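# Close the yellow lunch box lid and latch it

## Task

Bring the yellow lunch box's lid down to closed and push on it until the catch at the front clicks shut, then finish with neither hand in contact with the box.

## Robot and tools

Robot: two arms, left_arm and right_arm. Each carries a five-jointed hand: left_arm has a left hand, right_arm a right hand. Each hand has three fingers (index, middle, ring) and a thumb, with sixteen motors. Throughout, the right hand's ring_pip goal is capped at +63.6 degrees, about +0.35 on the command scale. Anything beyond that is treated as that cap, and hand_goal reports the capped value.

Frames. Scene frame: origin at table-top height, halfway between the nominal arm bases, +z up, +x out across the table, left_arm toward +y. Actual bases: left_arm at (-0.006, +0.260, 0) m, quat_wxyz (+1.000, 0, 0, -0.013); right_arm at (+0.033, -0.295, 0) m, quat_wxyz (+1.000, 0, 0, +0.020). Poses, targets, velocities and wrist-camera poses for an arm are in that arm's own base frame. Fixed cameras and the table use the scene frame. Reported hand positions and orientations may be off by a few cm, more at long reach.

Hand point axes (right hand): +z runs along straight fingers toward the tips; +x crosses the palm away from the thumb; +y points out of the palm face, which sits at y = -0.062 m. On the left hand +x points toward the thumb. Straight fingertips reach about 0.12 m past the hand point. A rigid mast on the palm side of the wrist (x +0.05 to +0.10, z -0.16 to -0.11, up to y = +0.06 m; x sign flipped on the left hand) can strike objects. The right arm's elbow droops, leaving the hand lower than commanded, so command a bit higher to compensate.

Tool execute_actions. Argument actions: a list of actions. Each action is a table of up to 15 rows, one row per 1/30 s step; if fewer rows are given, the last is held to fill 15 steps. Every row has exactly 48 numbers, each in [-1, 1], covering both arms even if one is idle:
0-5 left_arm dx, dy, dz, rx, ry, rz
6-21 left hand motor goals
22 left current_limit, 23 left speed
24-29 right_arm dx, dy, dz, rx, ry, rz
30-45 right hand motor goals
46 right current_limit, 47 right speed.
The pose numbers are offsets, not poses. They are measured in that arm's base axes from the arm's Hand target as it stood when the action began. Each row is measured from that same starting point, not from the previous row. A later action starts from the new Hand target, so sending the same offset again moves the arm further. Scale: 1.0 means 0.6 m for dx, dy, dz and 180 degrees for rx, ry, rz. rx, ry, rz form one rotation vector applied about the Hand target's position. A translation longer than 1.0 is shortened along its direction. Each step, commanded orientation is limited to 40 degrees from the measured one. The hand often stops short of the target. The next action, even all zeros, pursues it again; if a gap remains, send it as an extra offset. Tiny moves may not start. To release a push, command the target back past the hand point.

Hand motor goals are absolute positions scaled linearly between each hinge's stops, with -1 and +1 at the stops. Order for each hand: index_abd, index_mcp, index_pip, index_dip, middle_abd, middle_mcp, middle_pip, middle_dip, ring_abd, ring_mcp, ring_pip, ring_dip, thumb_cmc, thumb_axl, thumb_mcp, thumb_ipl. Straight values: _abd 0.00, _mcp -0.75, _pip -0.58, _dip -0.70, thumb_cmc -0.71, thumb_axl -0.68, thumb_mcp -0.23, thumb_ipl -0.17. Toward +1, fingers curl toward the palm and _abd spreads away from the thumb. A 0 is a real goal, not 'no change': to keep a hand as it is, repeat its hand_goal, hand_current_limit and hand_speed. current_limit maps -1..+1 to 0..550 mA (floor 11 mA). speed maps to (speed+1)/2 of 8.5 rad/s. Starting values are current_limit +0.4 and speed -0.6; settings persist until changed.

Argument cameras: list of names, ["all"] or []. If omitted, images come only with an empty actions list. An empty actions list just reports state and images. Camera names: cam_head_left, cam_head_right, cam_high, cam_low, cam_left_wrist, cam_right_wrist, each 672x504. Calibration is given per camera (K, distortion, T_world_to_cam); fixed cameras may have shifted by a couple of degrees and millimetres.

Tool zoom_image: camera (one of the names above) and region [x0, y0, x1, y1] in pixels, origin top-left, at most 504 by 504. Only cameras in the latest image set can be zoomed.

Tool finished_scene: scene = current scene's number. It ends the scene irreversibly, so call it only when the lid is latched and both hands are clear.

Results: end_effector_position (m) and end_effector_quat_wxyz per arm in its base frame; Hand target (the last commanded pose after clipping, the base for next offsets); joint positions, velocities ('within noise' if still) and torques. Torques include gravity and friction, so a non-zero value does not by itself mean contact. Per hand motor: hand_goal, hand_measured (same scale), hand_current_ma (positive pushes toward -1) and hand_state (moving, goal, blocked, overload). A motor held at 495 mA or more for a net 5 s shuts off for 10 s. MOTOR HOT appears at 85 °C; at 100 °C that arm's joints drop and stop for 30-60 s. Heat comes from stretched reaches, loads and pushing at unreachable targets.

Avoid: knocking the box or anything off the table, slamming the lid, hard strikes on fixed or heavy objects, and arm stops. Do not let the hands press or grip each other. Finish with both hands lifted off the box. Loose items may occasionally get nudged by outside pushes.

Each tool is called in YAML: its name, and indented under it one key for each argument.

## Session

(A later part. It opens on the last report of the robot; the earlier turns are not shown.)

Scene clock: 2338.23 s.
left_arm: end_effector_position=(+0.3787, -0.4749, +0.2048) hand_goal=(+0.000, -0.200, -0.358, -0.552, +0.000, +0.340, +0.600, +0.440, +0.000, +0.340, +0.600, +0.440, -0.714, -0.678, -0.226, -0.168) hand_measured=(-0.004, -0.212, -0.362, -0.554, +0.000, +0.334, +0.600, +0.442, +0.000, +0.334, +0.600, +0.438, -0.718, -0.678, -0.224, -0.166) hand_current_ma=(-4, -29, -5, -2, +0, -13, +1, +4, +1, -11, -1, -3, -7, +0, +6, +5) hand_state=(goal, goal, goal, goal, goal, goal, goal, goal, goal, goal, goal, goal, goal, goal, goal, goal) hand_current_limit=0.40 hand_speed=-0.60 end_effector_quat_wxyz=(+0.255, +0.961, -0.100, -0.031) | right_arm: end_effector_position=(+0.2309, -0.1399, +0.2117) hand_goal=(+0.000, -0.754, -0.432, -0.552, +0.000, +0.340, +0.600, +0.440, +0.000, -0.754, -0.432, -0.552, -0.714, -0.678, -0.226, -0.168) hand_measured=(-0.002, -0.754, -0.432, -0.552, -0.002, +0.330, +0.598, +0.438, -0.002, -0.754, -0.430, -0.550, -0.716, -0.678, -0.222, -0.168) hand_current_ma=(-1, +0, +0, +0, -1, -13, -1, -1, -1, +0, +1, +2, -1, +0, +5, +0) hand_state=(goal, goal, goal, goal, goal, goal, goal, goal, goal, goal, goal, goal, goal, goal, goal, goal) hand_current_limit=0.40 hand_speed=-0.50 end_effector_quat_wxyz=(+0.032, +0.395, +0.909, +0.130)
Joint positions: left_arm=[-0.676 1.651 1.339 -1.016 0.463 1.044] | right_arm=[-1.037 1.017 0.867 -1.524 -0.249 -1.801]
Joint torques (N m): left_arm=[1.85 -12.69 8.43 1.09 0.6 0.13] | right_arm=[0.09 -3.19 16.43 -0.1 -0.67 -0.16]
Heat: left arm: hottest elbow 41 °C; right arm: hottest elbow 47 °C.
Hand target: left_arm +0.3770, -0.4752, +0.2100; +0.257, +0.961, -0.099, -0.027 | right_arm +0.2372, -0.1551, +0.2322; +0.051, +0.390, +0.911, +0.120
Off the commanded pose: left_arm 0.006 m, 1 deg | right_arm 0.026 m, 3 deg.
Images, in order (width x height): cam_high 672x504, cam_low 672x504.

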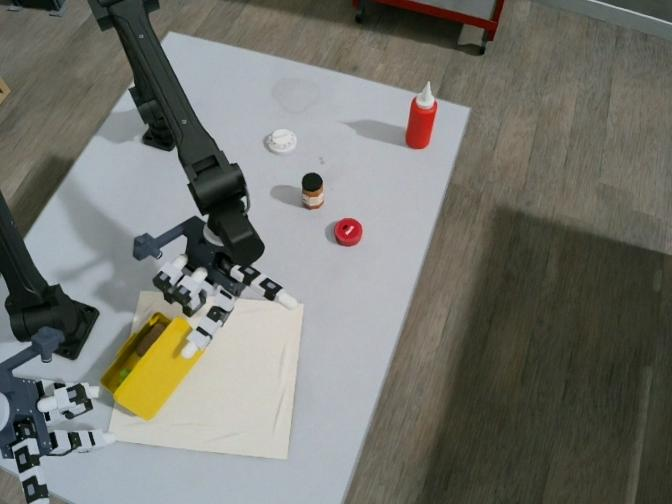

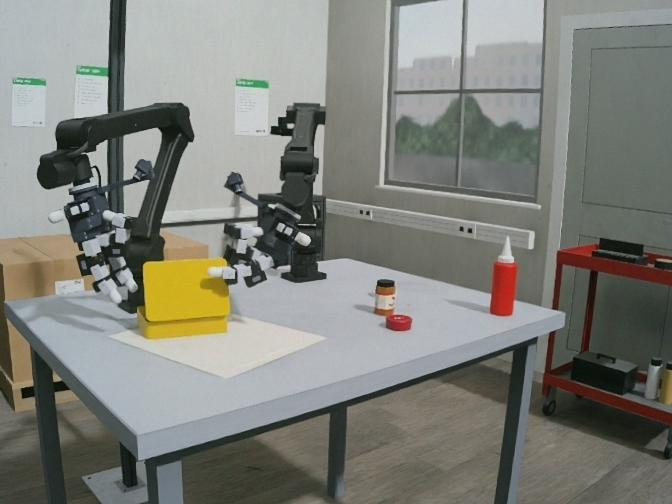

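execute_actions:
  actions:
    - [[-0.07,0,0,0,0,0,0,-0.2,-0.358,-0.551,0,0.34,0.6,0.44,0,0.34,0.6,0.44,-0.714,-0.678,-0.226,-0.168,0.4,-0.6,0.05,-0.1,0.03,0,0,0,0,-0.753,-0.431,-0.551,0,0.34,0.6,0.44,0,-0.753,-0.431,-0.551,-0.714,-0.678,-0.226,-0.168,0.4,-0.5]]
    - [[-0.08,0,-0.03,0,0,0,0,-0.2,-0.358,-0.551,0,0.34,0.6,0.44,0,0.34,0.6,0.44,-0.714,-0.678,-0.226,-0.168,0.4,-0.6,0.05,-0.05,0.03,0,0,0,0,-0.753,-0.431,-0.551,0,0.34,0.6,0.44,0,-0.753,-0.431,-0.551,-0.714,-0.678,-0.226,-0.168,0.4,-0.5]]
  cameras: ["cam_high", "cam_low"]

zoom_image:
  camera: "cam_high"
  region: [90, 290, 290, 440]

zoom_image:
  camera: "cam_low"
  region: [100, 230, 300, 380]

Scene clock: 2352.43 s.
left_arm: end_effector_position=(+0.2850, -0.4740, +0.1789) hand_goal=(+0.000, -0.200, -0.358, -0.552, +0.000, +0.340, +0.600, +0.440, +0.000, +0.340, +0.600, +0.440, -0.714, -0.678, -0.226, -0.168) hand_measured=(-0.004, -0.206, -0.358, -0.554, +0.000, +0.330, +0.600, +0.442, +0.000, +0.334, +0.600, +0.438, -0.718, -0.678, -0.224, -0.166) hand_current_ma=(-4, -12, -1, -2, +0, -21, +1, +4, +1, -11, -1, -3, -7, +0, +6, +5) hand_state=(goal, goal, goal, goal, goal, goal, goal, goal, goal, goal, goal, goal, goal, goal, goal, goal) hand_current_limit=0.40 hand_speed=-0.60 end_effector_quat_wxyz=(+0.245, +0.963, -0.099, -0.042) | right_arm: end_effector_position=(+0.2846, -0.2337, +0.2507) hand_goal=(+0.000, -0.754, -0.432, -0.552, +0.000, +0.340, +0.600, +0.440, +0.000, -0.754, -0.432, -0.552, -0.714, -0.678, -0.226, -0.168) hand_measured=(-0.002, -0.754, -0.432, -0.552, -0.002, +0.330, +0.598, +0.438, -0.002, -0.754, -0.430, -0.550, -0.716, -0.678, -0.222, -0.168) hand_current_ma=(-1, +0, +0, +0, -1, -13, -1, -1, -1, +0, +1, +2, -1, +0, +5, +0) hand_state=(goal, goal, goal, goal, goal, goal, goal, goal, goal, goal, goal, goal, goal, goal, goal, goal) hand_current_limit=0.40 hand_speed=-0.50 end_effector_quat_wxyz=(+0.038, +0.392, +0.910, +0.130)
Joint positions: left_arm=[-0.809 1.504 1.098 -0.891 0.428 0.907] | right_arm=[-1.043 1.298 1.183 -1.552 -0.254 -1.813]
Joint torques (N m): left_arm=[2.02 -11.28 8.34 1.76 0.48 0.11] | right_arm=[1.9 -6.42 16.51 -0.09 -0.6 0.16]
Heat: left arm: hottest elbow 41 °C; right arm: hottest elbow 48 °C.
Hand target: left_arm +0.2869, -0.4752, +0.1919; +0.257, +0.961, -0.099, -0.027 | right_arm +0.2971, -0.2451, +0.2681; +0.051, +0.390, +0.912, +0.120
Off the commanded pose: left_arm 0.013 m, 2 deg | right_arm 0.024 m, 2 deg.
Images, in order (width x height): cam_high 672x504, cam_low 672x504.

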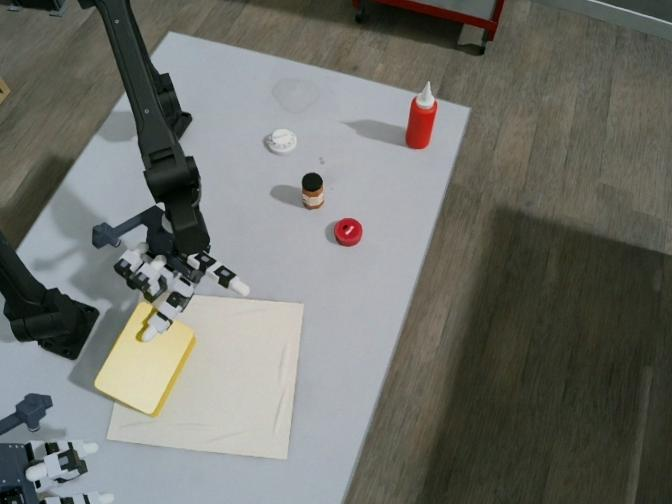

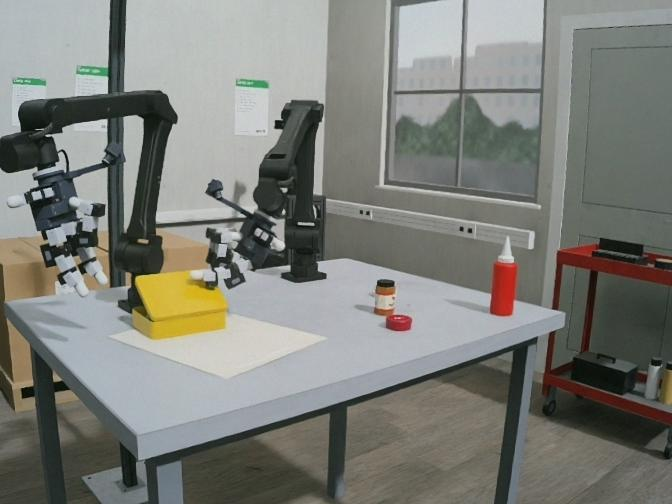

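Scaled by 2.520 from the camera's 672x504 image, which has a finer 960x720 frame.

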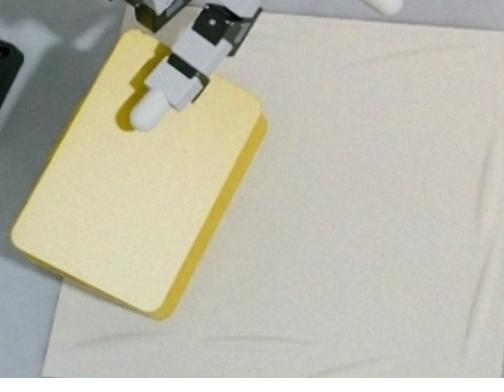

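Scaled by 2.520 from the camera's 672x504 image, which has a finer 960x720 frame.

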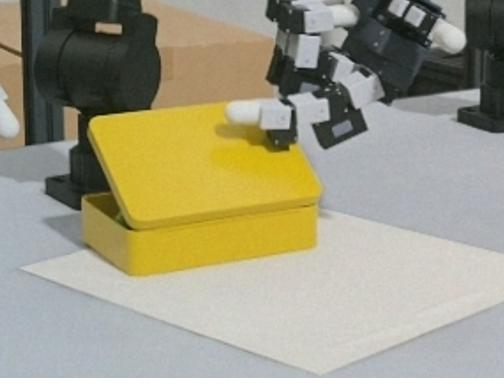

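execute_actions:
  actions:
    - [[0,0,-0.07,0,0,0,0,-0.2,-0.358,-0.551,0,0.34,0.6,0.44,0,0.34,0.6,0.44,-0.714,-0.678,-0.226,-0.168,0.4,-0.6,0,0,0,0,0,0,0,-0.753,-0.431,-0.551,0,0.34,0.6,0.44,0,-0.753,-0.431,-0.551,-0.714,-0.678,-0.226,-0.168,0.4,-0.5]]
    - [[0,0,-0.07,0,0,0,0,-0.2,-0.358,-0.551,0,0.34,0.6,0.44,0,0.34,0.6,0.44,-0.714,-0.678,-0.226,-0.168,0.4,-0.6,0,0,0,0,0,0,0,-0.753,-0.431,-0.551,0,0.34,0.6,0.44,0,-0.753,-0.431,-0.551,-0.714,-0.678,-0.226,-0.168,0.4,-0.5]]
    - [[0,0,-0.05,0,0,0,0,-0.2,-0.358,-0.551,0,0.34,0.6,0.44,0,0.34,0.6,0.44,-0.714,-0.678,-0.226,-0.168,0.4,-0.6,0,0,0,0,0,0,0,-0.753,-0.431,-0.551,0,0.34,0.6,0.44,0,-0.753,-0.431,-0.551,-0.714,-0.678,-0.226,-0.168,0.4,-0.5]]
  cameras: ["cam_high", "cam_low"]

zoom_image:
  camera: "cam_high"
  region: [90, 290, 290, 440]

zoom_image:
  camera: "cam_low"
  region: [100, 230, 300, 380]

Scene clock: 2363.83 s.
left_arm: end_effector_position=(+0.2919, -0.4815, +0.1224) hand_goal=(+0.000, -0.200, -0.358, -0.552, +0.000, +0.340, +0.600, +0.440, +0.000, +0.340, +0.600, +0.440, -0.714, -0.678, -0.226, -0.168) hand_measured=(+0.014, -0.120, -0.334, -0.554, +0.000, +0.330, +0.600, +0.442, +0.000, +0.334, +0.600, +0.438, -0.718, -0.678, -0.224, -0.166) hand_current_ma=(+27, +303, +60, -2, +0, -21, +1, +4, +1, -11, -1, -3, -7, +0, +6, +5) hand_state=(goal, blocked, blocked, goal, goal, goal, goal, goal, goal, goal, goal, goal, goal, goal, goal, goal) hand_current_limit=0.40 hand_speed=-0.60 end_effector_quat_wxyz=(+0.287, +0.952, -0.111, +0.000) | right_arm: end_effector_position=(+0.2846, -0.2337, +0.2507) hand_goal=(+0.000, -0.754, -0.432, -0.552, +0.000, +0.340, +0.600, +0.440, +0.000, -0.754, -0.432, -0.552, -0.714, -0.678, -0.226, -0.168) hand_measured=(-0.002, -0.754, -0.432, -0.552, -0.002, +0.330, +0.598, +0.438, -0.002, -0.754, -0.430, -0.550, -0.716, -0.678, -0.222, -0.168) hand_current_ma=(-1, +0, +0, +0, -1, -13, -1, -1, -1, +0, +1, +2, -1, +0, +5, +0) hand_state=(goal, goal, goal, goal, goal, goal, goal, goal, goal, goal, goal, goal, goal, goal, goal, goal) hand_current_limit=0.40 hand_speed=-0.50 end_effector_quat_wxyz=(+0.038, +0.392, +0.910, +0.130)
Joint positions: left_arm=[-0.808 1.578 0.962 -0.559 0.437 0.907] | right_arm=[-1.043 1.298 1.183 -1.552 -0.254 -1.813]
Joint torques (N m): left_arm=[1.96 -5.13 5.72 1.32 0.02 0.11] | right_arm=[1.9 -6.42 16.51 -0.1 -0.6 0.16]
Heat: left arm: hottest elbow 40 °C; right arm: hottest elbow 50 °C.
Hand target: left_arm +0.2870, -0.4751, +0.0780; +0.257, +0.961, -0.099, -0.027 | right_arm +0.2971, -0.2451, +0.2681; +0.051, +0.390, +0.912, +0.120
Off the commanded pose: left_arm 0.045 m, 5 deg | right_arm 0.024 m, 2 deg.
Images, in order (width x height): cam_high 672x504, cam_low 672x504.

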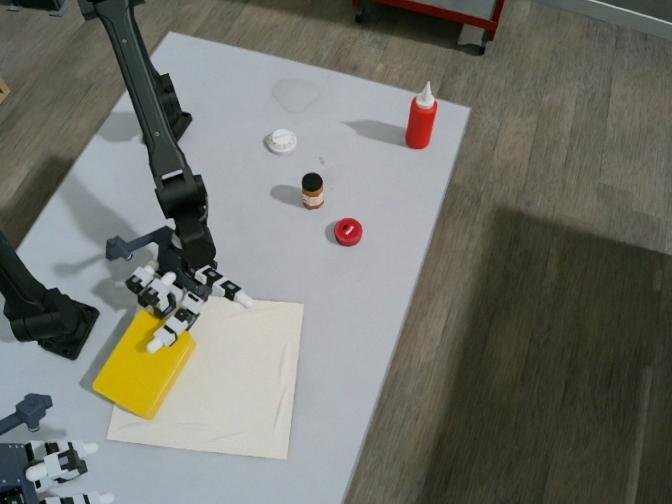

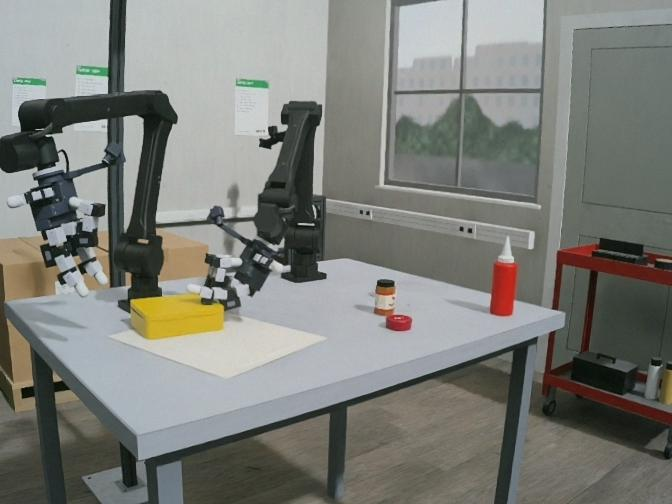

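Scaled by 2.520 from the camera's 672x504 image, which has a finer 960x720 frame.

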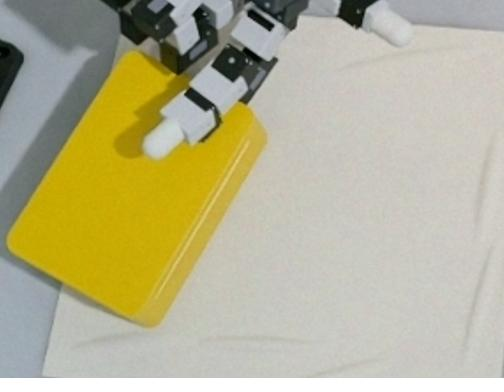

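Scaled by 2.520 from the camera's 672x504 image, which has a finer 960x720 frame.

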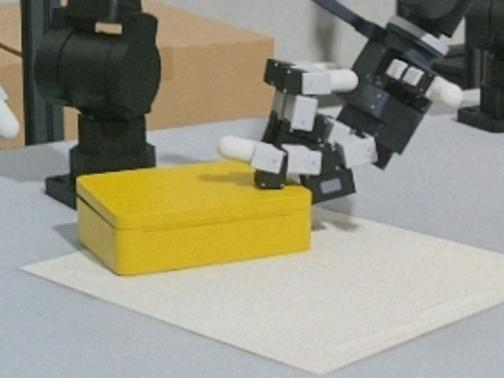

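execute_actions:
  actions:
    - [[0,0,0.1,0,0,0,0,0.0,0.2,-0.2,0,0.4,0.6,0.44,0,0.4,0.6,0.44,-0.714,-0.678,-0.226,-0.168,0.4,-0.3,0,0,0,0,0,0,0,-0.753,-0.431,-0.551,0,0.34,0.6,0.44,0,-0.753,-0.431,-0.551,-0.714,-0.678,-0.226,-0.168,0.4,-0.5]]
    - [[0,0,0.08,0,0,0,0,0.4,0.6,0.44,0,0.54,0.6,0.44,0,0.54,0.6,0.44,-0.714,-0.678,-0.226,-0.168,0.4,-0.3,0,0,0,0,0,0,0,-0.753,-0.431,-0.551,0,0.34,0.6,0.44,0,-0.753,-0.431,-0.551,-0.714,-0.678,-0.226,-0.168,0.4,-0.5]]
    - [[0.005,-0.031,0,0.0385,0.0257,0.1236,0,0.54,0.6,0.44,0,0.54,0.6,0.44,0,0.54,0.6,0.44,-0.714,-0.678,-0.226,-0.168,0.4,-0.3,0,0,0,0,0,0,0,-0.753,-0.431,-0.551,0,0.34,0.6,0.44,0,-0.753,-0.431,-0.551,-0.714,-0.678,-0.226,-0.168,0.4,-0.5]]
    - [[0.005,-0.031,0,0.0385,0.0257,0.1236,0,0.54,0.6,0.44,0,0.54,0.6,0.44,0,0.54,0.6,0.44,-0.714,-0.678,-0.226,-0.168,0.4,-0.3,0,0,0,0,0,0,0,-0.753,-0.431,-0.551,0,0.34,0.6,0.44,0,-0.753,-0.431,-0.551,-0.714,-0.678,-0.226,-0.168,0.4,-0.5]]
    - [[0.005,-0.031,0,0.0385,0.0257,0.1236,0,0.54,0.6,0.44,0,0.54,0.6,0.44,0,0.54,0.6,0.44,-0.714,-0.678,-0.226,-0.168,0.4,-0.3,0,0,0,0,0,0,0,-0.753,-0.431,-0.551,0,0.34,0.6,0.44,0,-0.753,-0.431,-0.551,-0.714,-0.678,-0.226,-0.168,0.4,-0.5]]
    - [[0.005,-0.031,0,0.0385,0.0257,0.1236,0,0.54,0.6,0.44,0,0.54,0.6,0.44,0,0.54,0.6,0.44,-0.714,-0.678,-0.226,-0.168,0.4,-0.3,0,0,0,0,0,0,0,-0.753,-0.431,-0.551,0,0.34,0.6,0.44,0,-0.753,-0.431,-0.551,-0.714,-0.678,-0.226,-0.168,0.4,-0.5]]
  cameras: ["cam_high", "cam_low", "cam_head_left"]

zoom_image:
  camera: "cam_high"
  region: [50, 260, 290, 440]

zoom_image:
  camera: "cam_low"
  region: [100, 230, 300, 380]

Scene clock: 2398.73 s.
left_arm: end_effector_position=(+0.2933, -0.5377, +0.1692) hand_goal=(+0.000, +0.540, +0.600, +0.440, +0.000, +0.540, +0.600, +0.440, +0.000, +0.540, +0.600, +0.440, -0.714, -0.678, -0.226, -0.168) hand_measured=(+0.002, +0.440, +0.582, +0.446, +0.000, +0.436, +0.584, +0.446, +0.000, +0.442, +0.578, +0.446, -0.716, -0.678, -0.222, -0.166) hand_current_ma=(+3, -385, -44, +9, +0, -385, -39, +9, +1, -381, -54, +10, -4, +0, +7, +5) hand_state=(goal, blocked, goal, goal, goal, blocked, goal, goal, goal, blocked, blocked, goal, goal, goal, goal, goal) hand_current_limit=0.40 hand_speed=-0.30 end_effector_quat_wxyz=(-0.012, +0.774, +0.633, +0.006) | right_arm: end_effector_position=(+0.2846, -0.2337, +0.2507) hand_goal=(+0.000, -0.754, -0.432, -0.552, +0.000, +0.340, +0.600, +0.440, +0.000, -0.754, -0.432, -0.552, -0.714, -0.678, -0.226, -0.168) hand_measured=(-0.002, -0.754, -0.432, -0.552, -0.002, +0.330, +0.598, +0.438, -0.002, -0.754, -0.430, -0.550, -0.716, -0.678, -0.222, -0.168) hand_current_ma=(-1, +0, +0, +0, -1, -13, -1, -1, -1, +0, +1, +2, -1, +0, +5, +0) hand_state=(goal, goal, goal, goal, goal, goal, goal, goal, goal, goal, goal, goal, goal, goal, goal, goal) hand_current_limit=0.40 hand_speed=-0.50 end_effector_quat_wxyz=(+0.038, +0.392, +0.910, +0.130)
Joint positions: left_arm=[-1.209 1.899 1.768 -1.465 -0.003 -1.01] | right_arm=[-1.043 1.298 1.183 -1.552 -0.254 -1.813]
Joint torques (N m): left_arm=[2.26 -13.86 13.24 -0.24 -0.13 0.08] | right_arm=[1.85 -6.42 16.51 -0.12 -0.6 0.16]
Motor temperatures (°C): left_arm=[23 32 39 22 26 23] | right_arm=[23 27 54 27 25 22]
Heat: left arm: hottest elbow 39 °C; right arm: hottest elbow 54 °C.
Hand target: left_arm +0.2989, -0.5496, +0.1859; +0.000, +0.769, +0.639, +0.000 | right_arm +0.2971, -0.2451, +0.2681; +0.051, +0.390, +0.912, +0.120
Off the commanded pose: left_arm 0.021 m, 2 deg | right_arm 0.024 m, 2 deg.
Images, in order (width x height): cam_head_left 672x504, cam_high 672x504, cam_low 672x504.

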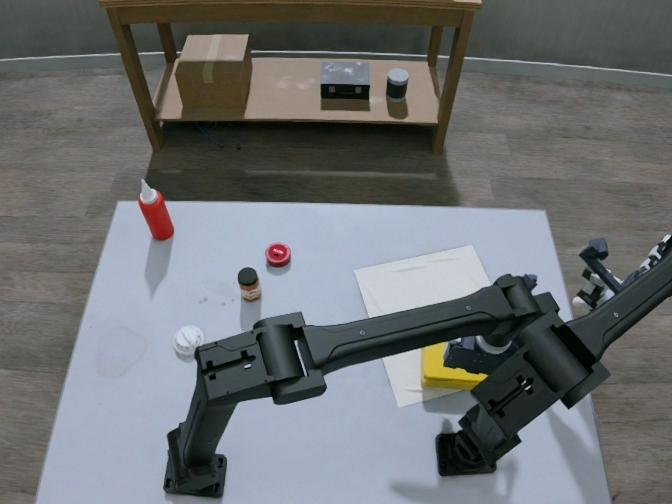

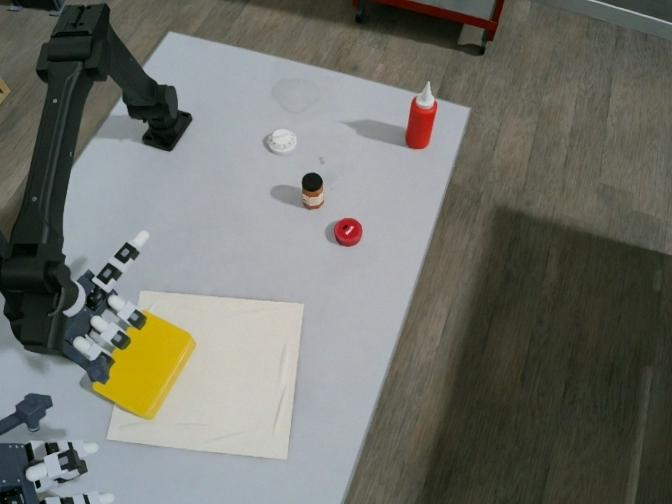

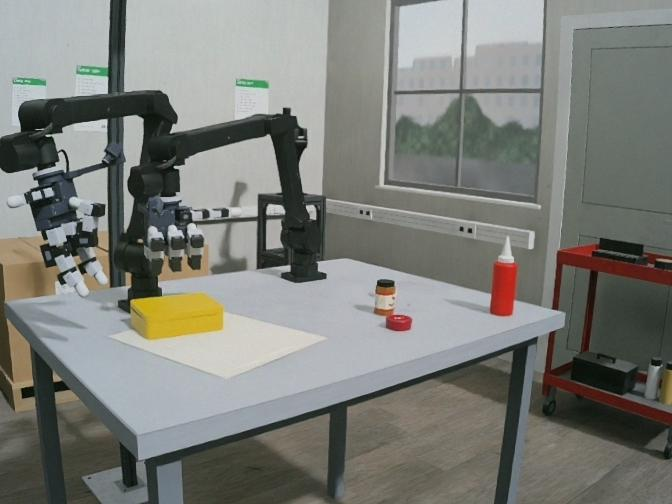

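Scaled by 2.100 from the camera's 672x504 image, which has a finer 960x720 frame.

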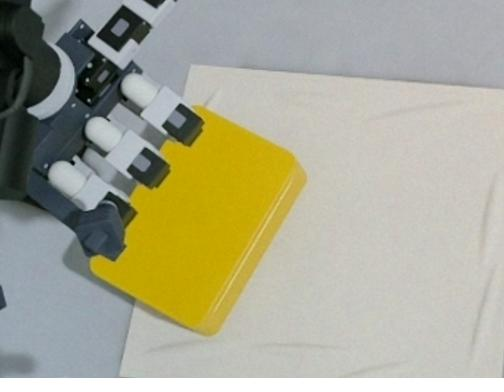

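Scaled by 2.520 from the camera's 672x504 image, which has a finer 960x720 frame.

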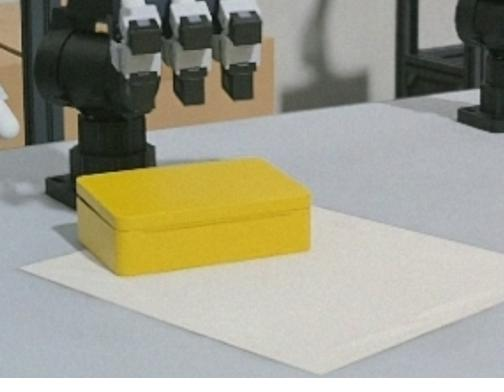

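execute_actions:
  actions:
    - [[0.01,0,-0.08,0,0,0,0,0.44,0.6,0.44,0,0.44,0.6,0.44,0,0.44,0.6,0.44,-0.714,-0.678,-0.226,-0.168,0.4,-0.3,0,0,0,0,0,0,0,-0.753,-0.431,-0.551,0,0.34,0.6,0.44,0,-0.753,-0.431,-0.551,-0.714,-0.678,-0.226,-0.168,0.4,-0.5]]
    - [[0,0,-0.06,0,0,0,0,0.44,0.6,0.44,0,0.44,0.6,0.44,0,0.44,0.6,0.44,-0.714,-0.678,-0.226,-0.168,0.4,-0.3,0,0,0,0,0,0,0,-0.753,-0.431,-0.551,0,0.34,0.6,0.44,0,-0.753,-0.431,-0.551,-0.714,-0.678,-0.226,-0.168,0.4,-0.5]]
  cameras: ["cam_high", "cam_low", "cam_head_left"]

zoom_image:
  camera: "cam_high"
  region: [50, 260, 290, 440]

zoom_image:
  camera: "cam_low"
  region: [100, 230, 300, 380]

Scene clock: 2406.17 s.
left_arm: end_effector_position=(+0.2993, -0.5486, +0.1036) hand_goal=(+0.000, +0.440, +0.600, +0.440, +0.000, +0.440, +0.600, +0.440, +0.000, +0.440, +0.600, +0.440, -0.714, -0.678, -0.226, -0.168) hand_measured=(+0.002, +0.424, +0.588, +0.442, +0.000, +0.422, +0.590, +0.442, +0.000, +0.426, +0.586, +0.442, -0.716, -0.678, -0.222, -0.166) hand_current_ma=(+3, -39, -25, +2, +0, -43, -22, +2, +1, -35, -28, +2, -3, +0, +7, +5) hand_state=(goal, goal, goal, goal, goal, goal, goal, goal, goal, goal, goal, goal, goal, goal, goal, goal) hand_current_limit=0.40 hand_speed=-0.30 end_effector_quat_wxyz=(-0.005, +0.773, +0.635, +0.003) | right_arm: end_effector_position=(+0.2846, -0.2337, +0.2507) hand_goal=(+0.000, -0.754, -0.432, -0.552, +0.000, +0.340, +0.600, +0.440, +0.000, -0.754, -0.432, -0.552, -0.714, -0.678, -0.226, -0.168) hand_measured=(-0.002, -0.754, -0.432, -0.552, -0.002, +0.330, +0.598, +0.438, -0.002, -0.754, -0.430, -0.550, -0.716, -0.678, -0.222, -0.168) hand_current_ma=(-1, +0, +0, +0, -1, -13, -1, -1, -1, +0, +1, +2, -1, +0, +5, +0) hand_state=(goal, goal, goal, goal, goal, goal, goal, goal, goal, goal, goal, goal, goal, goal, goal, goal) hand_current_limit=0.40 hand_speed=-0.50 end_effector_quat_wxyz=(+0.038, +0.392, +0.910, +0.130)
Joint positions: left_arm=[-1.206 1.961 1.686 -1.308 -0.002 -1.011] | right_arm=[-1.043 1.298 1.183 -1.552 -0.254 -1.813]
Joint torques (N m): left_arm=[2.96 -14.74 8.66 0.75 -0.14 0.12] | right_arm=[1.9 -6.42 16.51 -0.1 -0.6 0.15]
Motor temperatures (°C): left_arm=[23 33 40 22 26 23] | right_arm=[23 27 55 27 25 22]
Heat: left arm: hottest elbow 40 °C; right arm: hottest elbow 55 °C.
Hand target: left_arm +0.3049, -0.5496, +0.1020; +0.000, +0.769, +0.639, +0.000 | right_arm +0.2971, -0.2451, +0.2681; +0.051, +0.390, +0.912, +0.120
Off the commanded pose: left_arm 0.006 m, 1 deg | right_arm 0.024 m, 2 deg.
Images, in order (width x height): cam_head_left 672x504, cam_high 672x504, cam_low 672x504.

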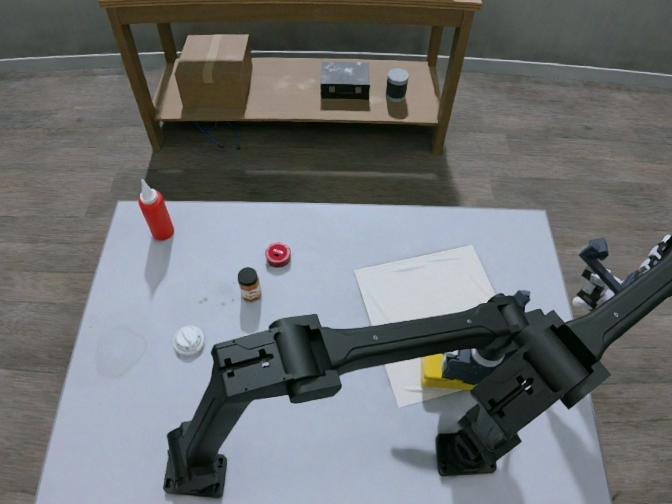

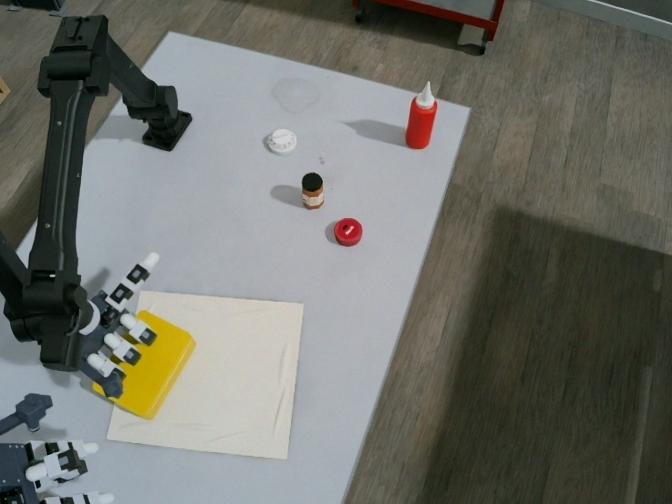

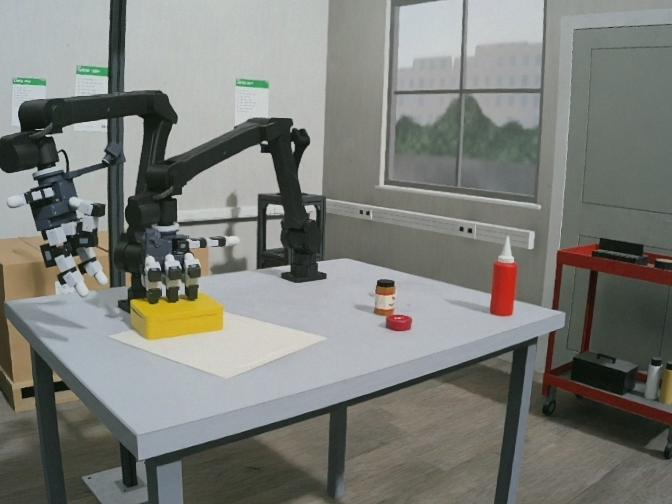

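Scaled by 2.100 from the camera's 672x504 image, which has a finer 960x720 frame.

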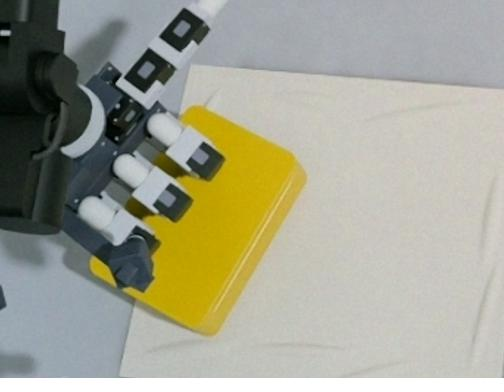

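Scaled by 2.520 from the camera's 672x504 image, which has a finer 960x720 frame.

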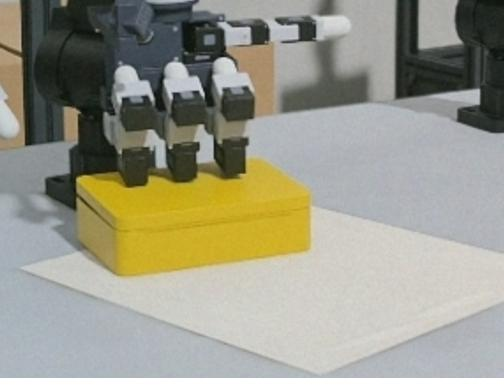

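execute_actions:
  actions:
    - [[-0.01,0,-0.05,0,0,0,0,0.44,0.6,0.44,0,0.44,0.6,0.44,0,0.44,0.6,0.44,-0.714,-0.678,-0.226,-0.168,0.4,-0.3,0,0,0,0,0,0,0,-0.753,-0.431,-0.551,0,0.34,0.6,0.44,0,-0.753,-0.431,-0.551,-0.714,-0.678,-0.226,-0.168,0.4,-0.5]]
    - [[0,0,-0.05,0,0,0,0,0.44,0.6,0.44,0,0.44,0.6,0.44,0,0.44,0.6,0.44,-0.714,-0.678,-0.226,-0.168,0.4,-0.3,0,0,0,0,0,0,0,-0.753,-0.431,-0.551,0,0.34,0.6,0.44,0,-0.753,-0.431,-0.551,-0.714,-0.678,-0.226,-0.168,0.4,-0.5]]
  cameras: ["cam_high", "cam_low"]

zoom_image:
  camera: "cam_low"
  region: [100, 230, 300, 380]

Scene clock: 2414.60 s.
left_arm: end_effector_position=(+0.3010, -0.5516, +0.0931) hand_goal=(+0.000, +0.440, +0.600, +0.440, +0.000, +0.440, +0.600, +0.440, +0.000, +0.440, +0.600, +0.440, -0.714, -0.678, -0.226, -0.168) hand_measured=(+0.002, +0.438, +0.578, +0.450, +0.000, +0.430, +0.586, +0.446, +0.000, +0.428, +0.584, +0.444, -0.716, -0.678, -0.222, -0.166) hand_current_ma=(+3, -3, -54, +23, +0, -19, -34, +10, +1, -27, -35, +5, -3, +0, +7, +5) hand_state=(goal, goal, blocked, goal, goal, goal, goal, goal, goal, goal, goal, goal, goal, goal, goal, goal) hand_current_limit=0.40 hand_speed=-0.30 end_effector_quat_wxyz=(+0.027, +0.766, +0.642, -0.004) | right_arm: end_effector_position=(+0.2846, -0.2337, +0.2507) hand_goal=(+0.000, -0.754, -0.432, -0.552, +0.000, +0.340, +0.600, +0.440, +0.000, -0.754, -0.432, -0.552, -0.714, -0.678, -0.226, -0.168) hand_measured=(-0.002, -0.754, -0.432, -0.552, -0.002, +0.330, +0.598, +0.438, -0.002, -0.754, -0.430, -0.550, -0.716, -0.678, -0.222, -0.168) hand_current_ma=(-1, +0, +0, +0, -1, -13, -1, -1, -1, +0, +1, +2, -1, +0, +5, +0) hand_state=(goal, goal, goal, goal, goal, goal, goal, goal, goal, goal, goal, goal, goal, goal, goal, goal) hand_current_limit=0.40 hand_speed=-0.50 end_effector_quat_wxyz=(+0.038, +0.392, +0.910, +0.130)
Joint positions: left_arm=[-1.209 1.943 1.623 -1.198 -0.011 -1.032] | right_arm=[-1.043 1.298 1.183 -1.552 -0.254 -1.813]
Joint torques (N m): left_arm=[2.26 -10.23 5.35 2.06 0.21 0.24] | right_arm=[1.85 -6.48 16.51 -0.1 -0.6 0.16]
Motor temperatures (°C): left_arm=[23 34 40 22 26 23] | right_arm=[23 27 55 27 25 22]
Heat: left arm: hottest elbow 40 °C; right arm: hottest elbow 55 °C.
Hand target: left_arm +0.2989, -0.5496, +0.0419; +0.000, +0.769, +0.639, +0.000 | right_arm +0.2971, -0.2451, +0.2681; +0.051, +0.390, +0.912, +0.120
Off the commanded pose: left_arm 0.051 m, 3 deg | right_arm 0.024 m, 2 deg.
Images, in order (width x height): cam_high 672x504, cam_low 672x504.

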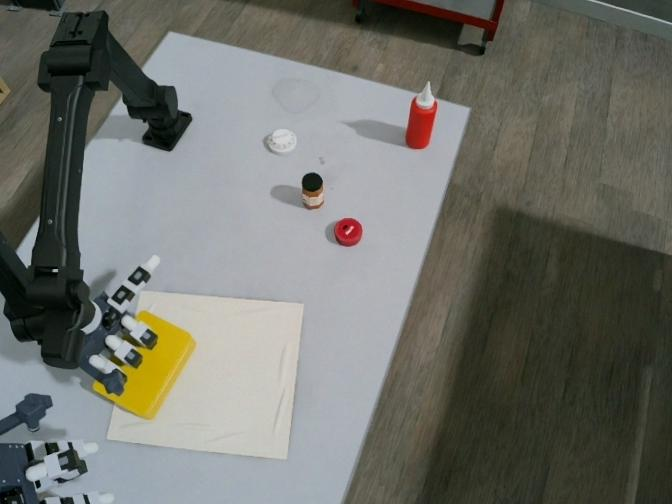

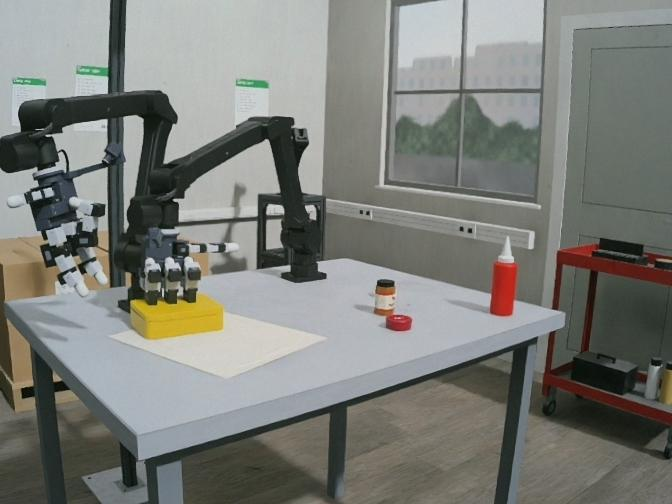

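Scaled by 2.520 from the camera's 672x504 image, which has a finer 960x720 frame.

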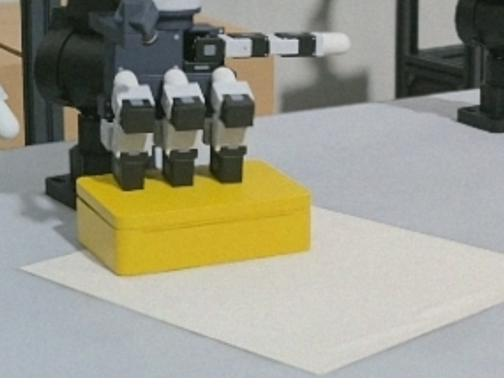

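execute_actions:
  actions:
    - [[0,0,-0.05,0,0,0,0,0.44,0.6,0.44,0,0.44,0.6,0.44,0,0.44,0.6,0.44,-0.714,-0.678,-0.226,-0.168,0.4,-0.3,0,0,0,0,0,0,0,-0.753,-0.431,-0.551,0,0.34,0.6,0.44,0,-0.753,-0.431,-0.551,-0.714,-0.678,-0.226,-0.168,0.4,-0.5]]
    - [[0,0,-0.05,0,0,0,0,0.44,0.6,0.44,0,0.44,0.6,0.44,0,0.44,0.6,0.44,-0.714,-0.678,-0.226,-0.168,0.4,-0.3,0,0,0,0,0,0,0,-0.753,-0.431,-0.551,0,0.34,0.6,0.44,0,-0.753,-0.431,-0.551,-0.714,-0.678,-0.226,-0.168,0.4,-0.5]]
  cameras: ["cam_high", "cam_low"]

zoom_image:
  camera: "cam_low"
  region: [100, 230, 300, 380]

zoom_image:
  camera: "cam_high"
  region: [50, 260, 290, 440]

Scene clock: 2423.33 s.
left_arm: end_effector_position=(+0.3000, -0.5499, +0.0890) hand_goal=(+0.000, +0.440, +0.600, +0.440, +0.000, +0.440, +0.600, +0.440, +0.000, +0.440, +0.600, +0.440, -0.714, -0.678, -0.226, -0.168) hand_measured=(+0.002, +0.450, +0.566, +0.454, +0.000, +0.426, +0.586, +0.444, +0.000, +0.428, +0.586, +0.442, -0.716, -0.678, -0.222, -0.166) hand_current_ma=(+3, +23, -95, +29, +0, -32, -30, +7, +1, -29, -33, +4, -2, +0, +8, +5) hand_state=(goal, goal, blocked, goal, goal, goal, goal, goal, goal, goal, goal, goal, goal, goal, goal, goal) hand_current_limit=0.40 hand_speed=-0.30 end_effector_quat_wxyz=(+0.056, +0.762, +0.645, -0.009) | right_arm: end_effector_position=(+0.2846, -0.2337, +0.2507) hand_goal=(+0.000, -0.754, -0.432, -0.552, +0.000, +0.340, +0.600, +0.440, +0.000, -0.754, -0.432, -0.552, -0.714, -0.678, -0.226, -0.168) hand_measured=(-0.002, -0.754, -0.432, -0.552, -0.002, +0.330, +0.598, +0.438, -0.002, -0.754, -0.430, -0.550, -0.716, -0.678, -0.222, -0.168) hand_current_ma=(-1, +0, +0, +0, -1, -13, -1, -1, -1, +0, +1, +2, -1, +0, +5, +0) hand_state=(goal, goal, goal, goal, goal, goal, goal, goal, goal, goal, goal, goal, goal, goal, goal, goal) hand_current_limit=0.40 hand_speed=-0.50 end_effector_quat_wxyz=(+0.038, +0.392, +0.910, +0.130)
Joint positions: left_arm=[-1.212 1.911 1.553 -1.101 -0.019 -1.044] | right_arm=[-1.043 1.298 1.183 -1.552 -0.254 -1.813]
Joint torques (N m): left_arm=[2.43 -4.37 3.56 3.56 0.61 0.33] | right_arm=[1.9 -6.42 16.51 -0.1 -0.6 0.15]
Motor temperatures (°C): left_arm=[23 33 39 22 26 23] | right_arm=[23 27 55 27 25 22]
Heat: left arm: hottest elbow 39 °C; right arm: hottest elbow 55 °C.
Hand target: left_arm +0.2990, -0.5495, -0.0181; +0.000, +0.769, +0.639, +0.000 | right_arm +0.2971, -0.2451, +0.2681; +0.051, +0.390, +0.912, +0.120
Off the commanded pose: left_arm 0.107 m, 7 deg | right_arm 0.024 m, 2 deg.
Images, in order (width x height): cam_high 672x504, cam_low 672x504.

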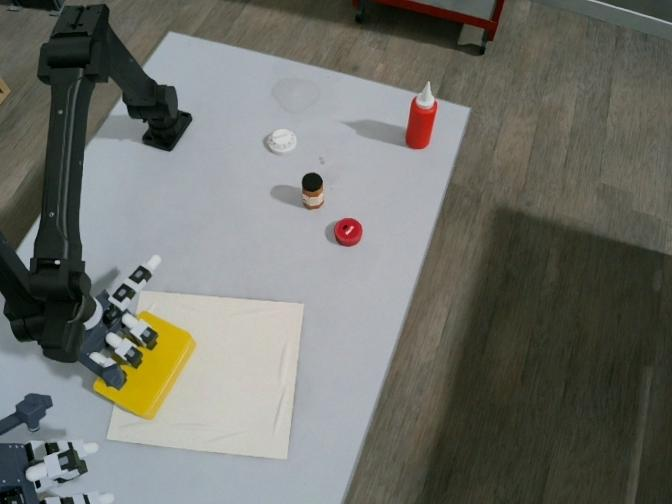

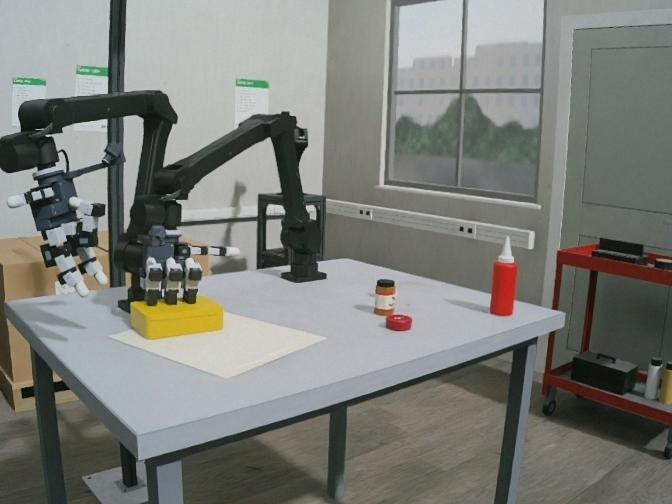

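Scaled by 2.520 from the camera's 672x504 image, which has a finer 960x720 frame.

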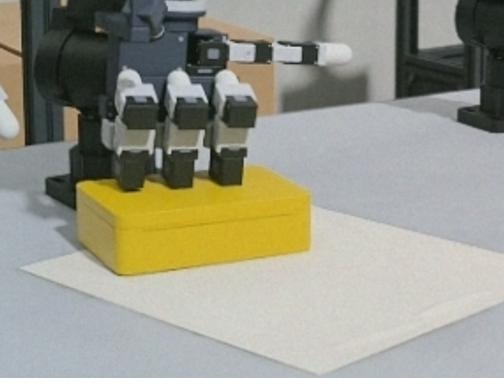

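Scaled by 2.100 from the camera's 672x504 image, which has a finer 960x720 frame.

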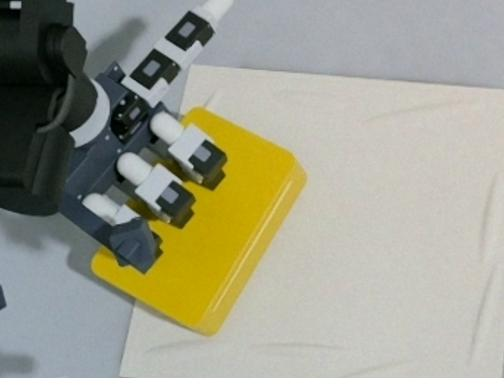

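execute_actions:
  actions:
    - [[0,0,0.1,0,0,0,0,0.44,0.6,0.44,0,0.44,0.6,0.44,0,0.44,0.6,0.44,-0.714,-0.678,-0.226,-0.168,0.4,-0.3,0,0,0,0,0,0,0,-0.753,-0.431,-0.551,0,0.34,0.6,0.44,0,-0.753,-0.431,-0.551,-0.714,-0.678,-0.226,-0.168,0.4,-0.5]]
    - [[0,0,0.1,0,0,0,0,0.44,0.6,0.44,0,0.44,0.6,0.44,0,0.44,0.6,0.44,-0.714,-0.678,-0.226,-0.168,0.4,-0.3,0,0,0,0,0,0,0,-0.753,-0.431,-0.551,0,0.34,0.6,0.44,0,-0.753,-0.431,-0.551,-0.714,-0.678,-0.226,-0.168,0.4,-0.5]]
    - [[0,0.08,0.1,0,0,0,0,0.44,0.6,0.44,0,0.44,0.6,0.44,0,0.44,0.6,0.44,-0.714,-0.678,-0.226,-0.168,0.4,-0.3,0,0,0,0,0,0,0,-0.753,-0.431,-0.551,0,0.34,0.6,0.44,0,-0.753,-0.431,-0.551,-0.714,-0.678,-0.226,-0.168,0.4,-0.5]]
    - [[0,0.1,0.04,0,0,0,0,0.44,0.6,0.44,0,0.44,0.6,0.44,0,0.44,0.6,0.44,-0.714,-0.678,-0.226,-0.168,0.4,-0.3,0,0,0,0,0,0,0,-0.753,-0.431,-0.551,0,0.34,0.6,0.44,0,-0.753,-0.431,-0.551,-0.714,-0.678,-0.226,-0.168,0.4,-0.5]]
  cameras: ["cam_high", "cam_low"]

zoom_image:
  camera: "cam_low"
  region: [100, 230, 300, 380]

zoom_image:
  camera: "cam_high"
  region: [50, 260, 290, 440]

Scene clock: 2434.43 s.
left_arm: end_effector_position=(+0.3003, -0.4445, +0.1806) hand_goal=(+0.000, +0.440, +0.600, +0.440, +0.000, +0.440, +0.600, +0.440, +0.000, +0.440, +0.600, +0.440, -0.714, -0.678, -0.226, -0.168) hand_measured=(+0.002, +0.430, +0.584, +0.438, +0.000, +0.426, +0.586, +0.444, +0.000, +0.428, +0.586, +0.442, -0.714, -0.678, -0.222, -0.166) hand_current_ma=(+3, -20, -39, -1, +0, -34, -29, +6, +1, -29, -33, +4, -1, +0, +9, +5) hand_state=(goal, goal, goal, goal, goal, goal, goal, goal, goal, goal, goal, goal, goal, goal, goal, goal) hand_current_limit=0.40 hand_speed=-0.30 end_effector_quat_wxyz=(+0.000, +0.766, +0.642, +0.001) | right_arm: end_effector_position=(+0.2846, -0.2337, +0.2507) hand_goal=(+0.000, -0.754, -0.432, -0.552, +0.000, +0.340, +0.600, +0.440, +0.000, -0.754, -0.432, -0.552, -0.714, -0.678, -0.226, -0.168) hand_measured=(-0.002, -0.754, -0.432, -0.552, -0.002, +0.330, +0.598, +0.438, -0.002, -0.754, -0.430, -0.550, -0.716, -0.678, -0.222, -0.168) hand_current_ma=(-1, +0, +0, +0, -1, -13, -1, -1, -1, +0, +1, +2, -1, +0, +5, +0) hand_state=(goal, goal, goal, goal, goal, goal, goal, goal, goal, goal, goal, goal, goal, goal, goal, goal) hand_current_limit=0.40 hand_speed=-0.50 end_effector_quat_wxyz=(+0.038, +0.392, +0.910, +0.130)
Joint positions: left_arm=[-1.131 1.664 1.472 -1.379 -0.002 -0.955] | right_arm=[-1.043 1.298 1.183 -1.552 -0.254 -1.813]
Joint torques (N m): left_arm=[2.26 -12.63 8.31 -0.06 -0.2 0.22] | right_arm=[1.85 -6.42 16.51 -0.12 -0.6 0.16]
Motor temperatures (°C): left_arm=[23 33 38 22 26 23] | right_arm=[23 27 56 27 25 22]
Heat: left arm: hottest elbow 38 °C; right arm: hottest elbow 56 °C.
Hand target: left_arm +0.2990, -0.4414, +0.1858; +0.000, +0.769, +0.639, +0.000 | right_arm +0.2971, -0.2451, +0.2681; +0.051, +0.390, +0.912, +0.120
Off the commanded pose: left_arm 0.006 m, 0 deg | right_arm 0.024 m, 2 deg.
Images, in order (width x height): cam_high 672x504, cam_low 672x504.

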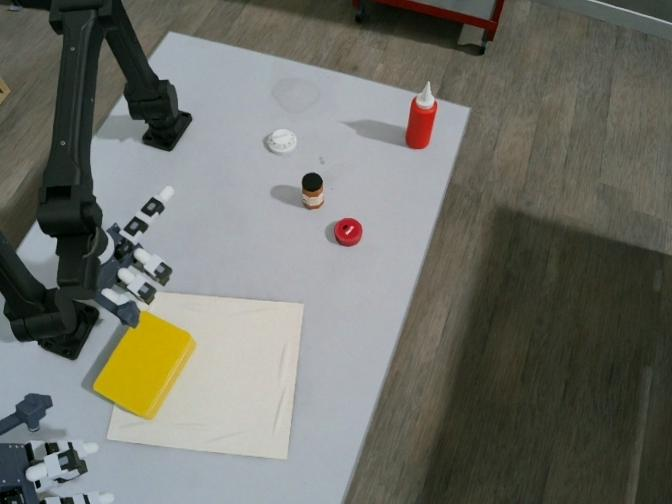

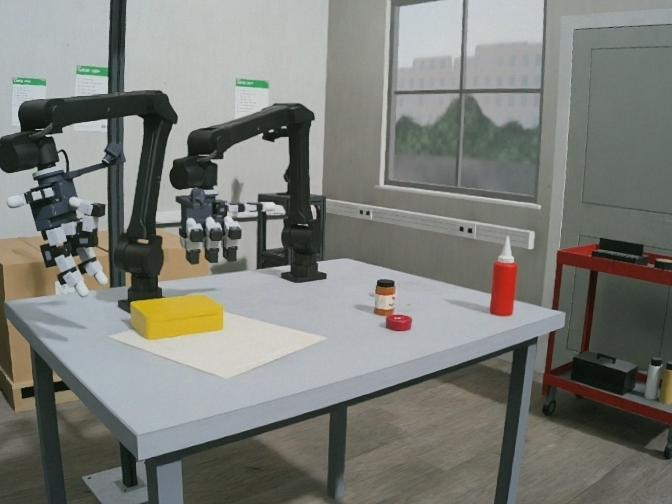

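Scaled by 2.520 from the camera's 672x504 image, which has a finer 960x720 frame.

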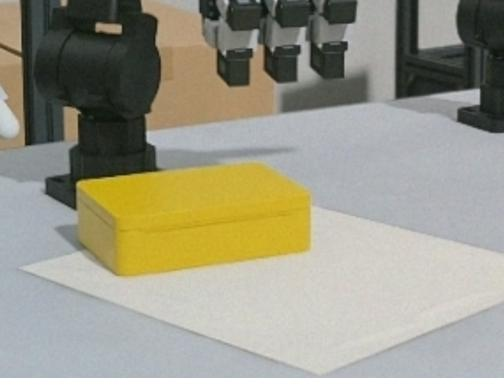

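Scaled by 2.100 from the camera's 672x504 image, which has a finer 960x720 frame.

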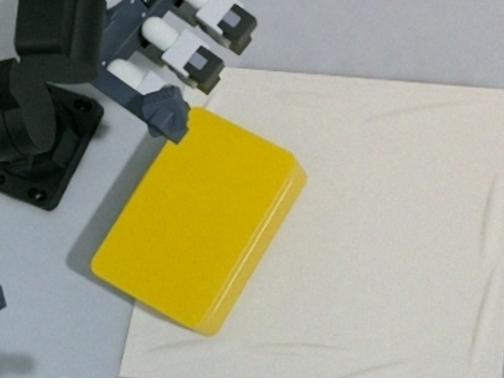

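zoom_image:
  camera: "cam_low"
  region: [120, 290, 230, 345]

Scaled by 4.582 from the camera's 672x504 image, which has a finer 960x720 frame.

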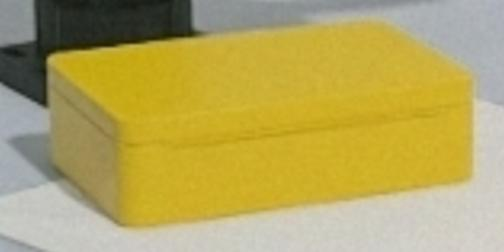

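execute_actions:
  actions: []
  cameras: ["cam_left_wrist", "cam_right_wrist", "cam_head_right", "cam_low"]

Scene clock: 2442.47 s.
left_arm: end_effector_position=(+0.3003, -0.4446, +0.1806) hand_goal=(+0.000, +0.440, +0.600, +0.440, +0.000, +0.440, +0.600, +0.440, +0.000, +0.440, +0.600, +0.440, -0.714, -0.678, -0.226, -0.168) hand_measured=(+0.002, +0.430, +0.584, +0.438, +0.000, +0.426, +0.586, +0.444, +0.000, +0.428, +0.586, +0.442, -0.714, -0.678, -0.222, -0.166) hand_current_ma=(+3, -20, -39, -1, +0, -34, -29, +6, +1, -29, -33, +4, -1, +0, +9, +5) hand_state=(goal, goal, goal, goal, goal, goal, goal, goal, goal, goal, goal, goal, goal, goal, goal, goal) hand_current_limit=0.40 hand_speed=-0.30 end_effector_quat_wxyz=(+0.000, +0.767, +0.642, +0.001) | right_arm: end_effector_position=(+0.2846, -0.2337, +0.2507) hand_goal=(+0.000, -0.754, -0.432, -0.552, +0.000, +0.340, +0.600, +0.440, +0.000, -0.754, -0.432, -0.552, -0.714, -0.678, -0.226, -0.168) hand_measured=(-0.002, -0.754, -0.432, -0.552, -0.002, +0.330, +0.598, +0.438, -0.002, -0.754, -0.430, -0.550, -0.716, -0.678, -0.222, -0.168) hand_current_ma=(-1, +0, +0, +0, -1, -13, -1, -1, -1, +0, +1, +2, -1, +0, +5, +0) hand_state=(goal, goal, goal, goal, goal, goal, goal, goal, goal, goal, goal, goal, goal, goal, goal, goal) hand_current_limit=0.40 hand_speed=-0.50 end_effector_quat_wxyz=(+0.038, +0.392, +0.910, +0.130)
Joint positions: left_arm=[-1.131 1.664 1.472 -1.379 -0.002 -0.954] | right_arm=[-1.043 1.298 1.183 -1.552 -0.254 -1.813]
Joint velocities: within noise
Joint torques (N m): left_arm=[2.26 -12.63 8.32 -0.09 -0.19 0.22] | right_arm=[1.85 -6.48 16.51 -0.1 -0.6 0.16]
Motor temperatures (°C): left_arm=[23 32 38 22 26 23] | right_arm=[23 27 56 27 25 22]
Heat: left arm: hottest elbow 38 °C; right arm: hottest elbow 56 °C.
Hand target: left_arm +0.2990, -0.4415, +0.1858; +0.000, +0.769, +0.639, +0.000 | right_arm +0.2971, -0.2451, +0.2681; +0.051, +0.390, +0.912, +0.120
Off the commanded pose: left_arm 0.006 m, 0 deg | right_arm 0.024 m, 2 deg.
camera_calibration:
cam_left_wrist: T_world_to_cam=[[-0.774986, -0.631156, 0.0322124, -0.0909281], [-0.418033, 0.550189, 0.722869, 0.196978], [-0.473966, 0.546748, -0.690234, 0.630217], [0, 0, 0, 1]] pos_world=[0.310577, -0.510335, 0.295537]
cam_right_wrist: T_world_to_cam=[[0.982651, -0.147022, 0.113056, -0.306625], [-0.185126, -0.814354, 0.550051, -0.324048], [0.0111978, -0.561437, -0.827443, 0.198538], [0, 0, 0, 1]] pos_world=[0.239092, -0.197504, 0.377188]
Images, in order (width x height): cam_head_right 672x504, cam_low 672x504, cam_left_wrist 672x504, cam_right_wrist 672x504.

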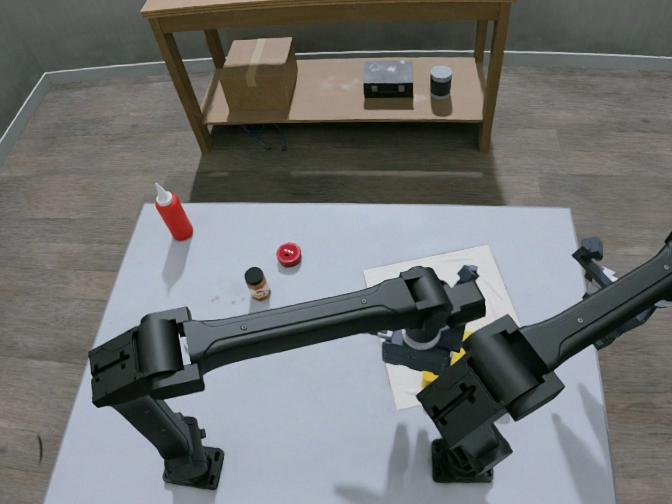

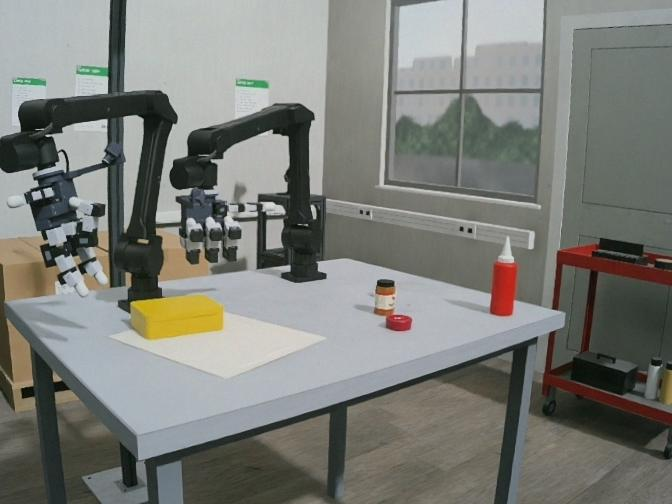

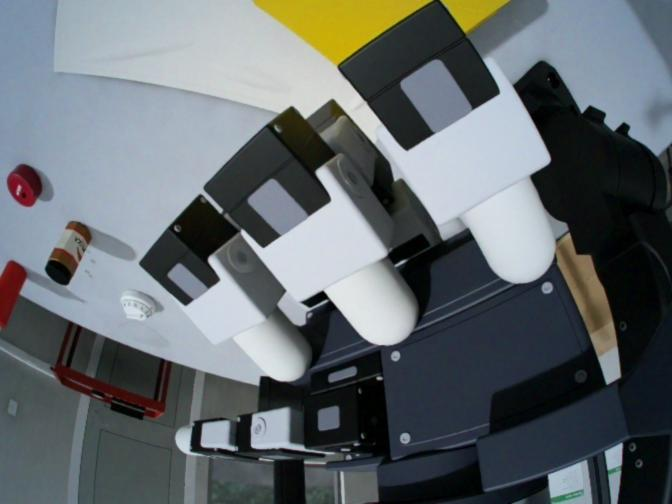

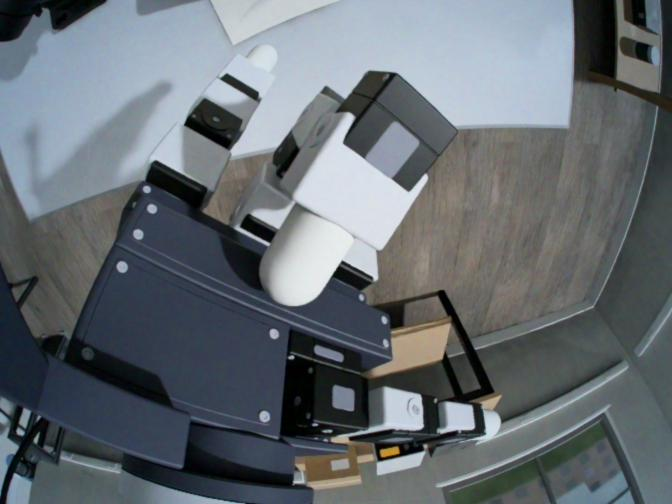

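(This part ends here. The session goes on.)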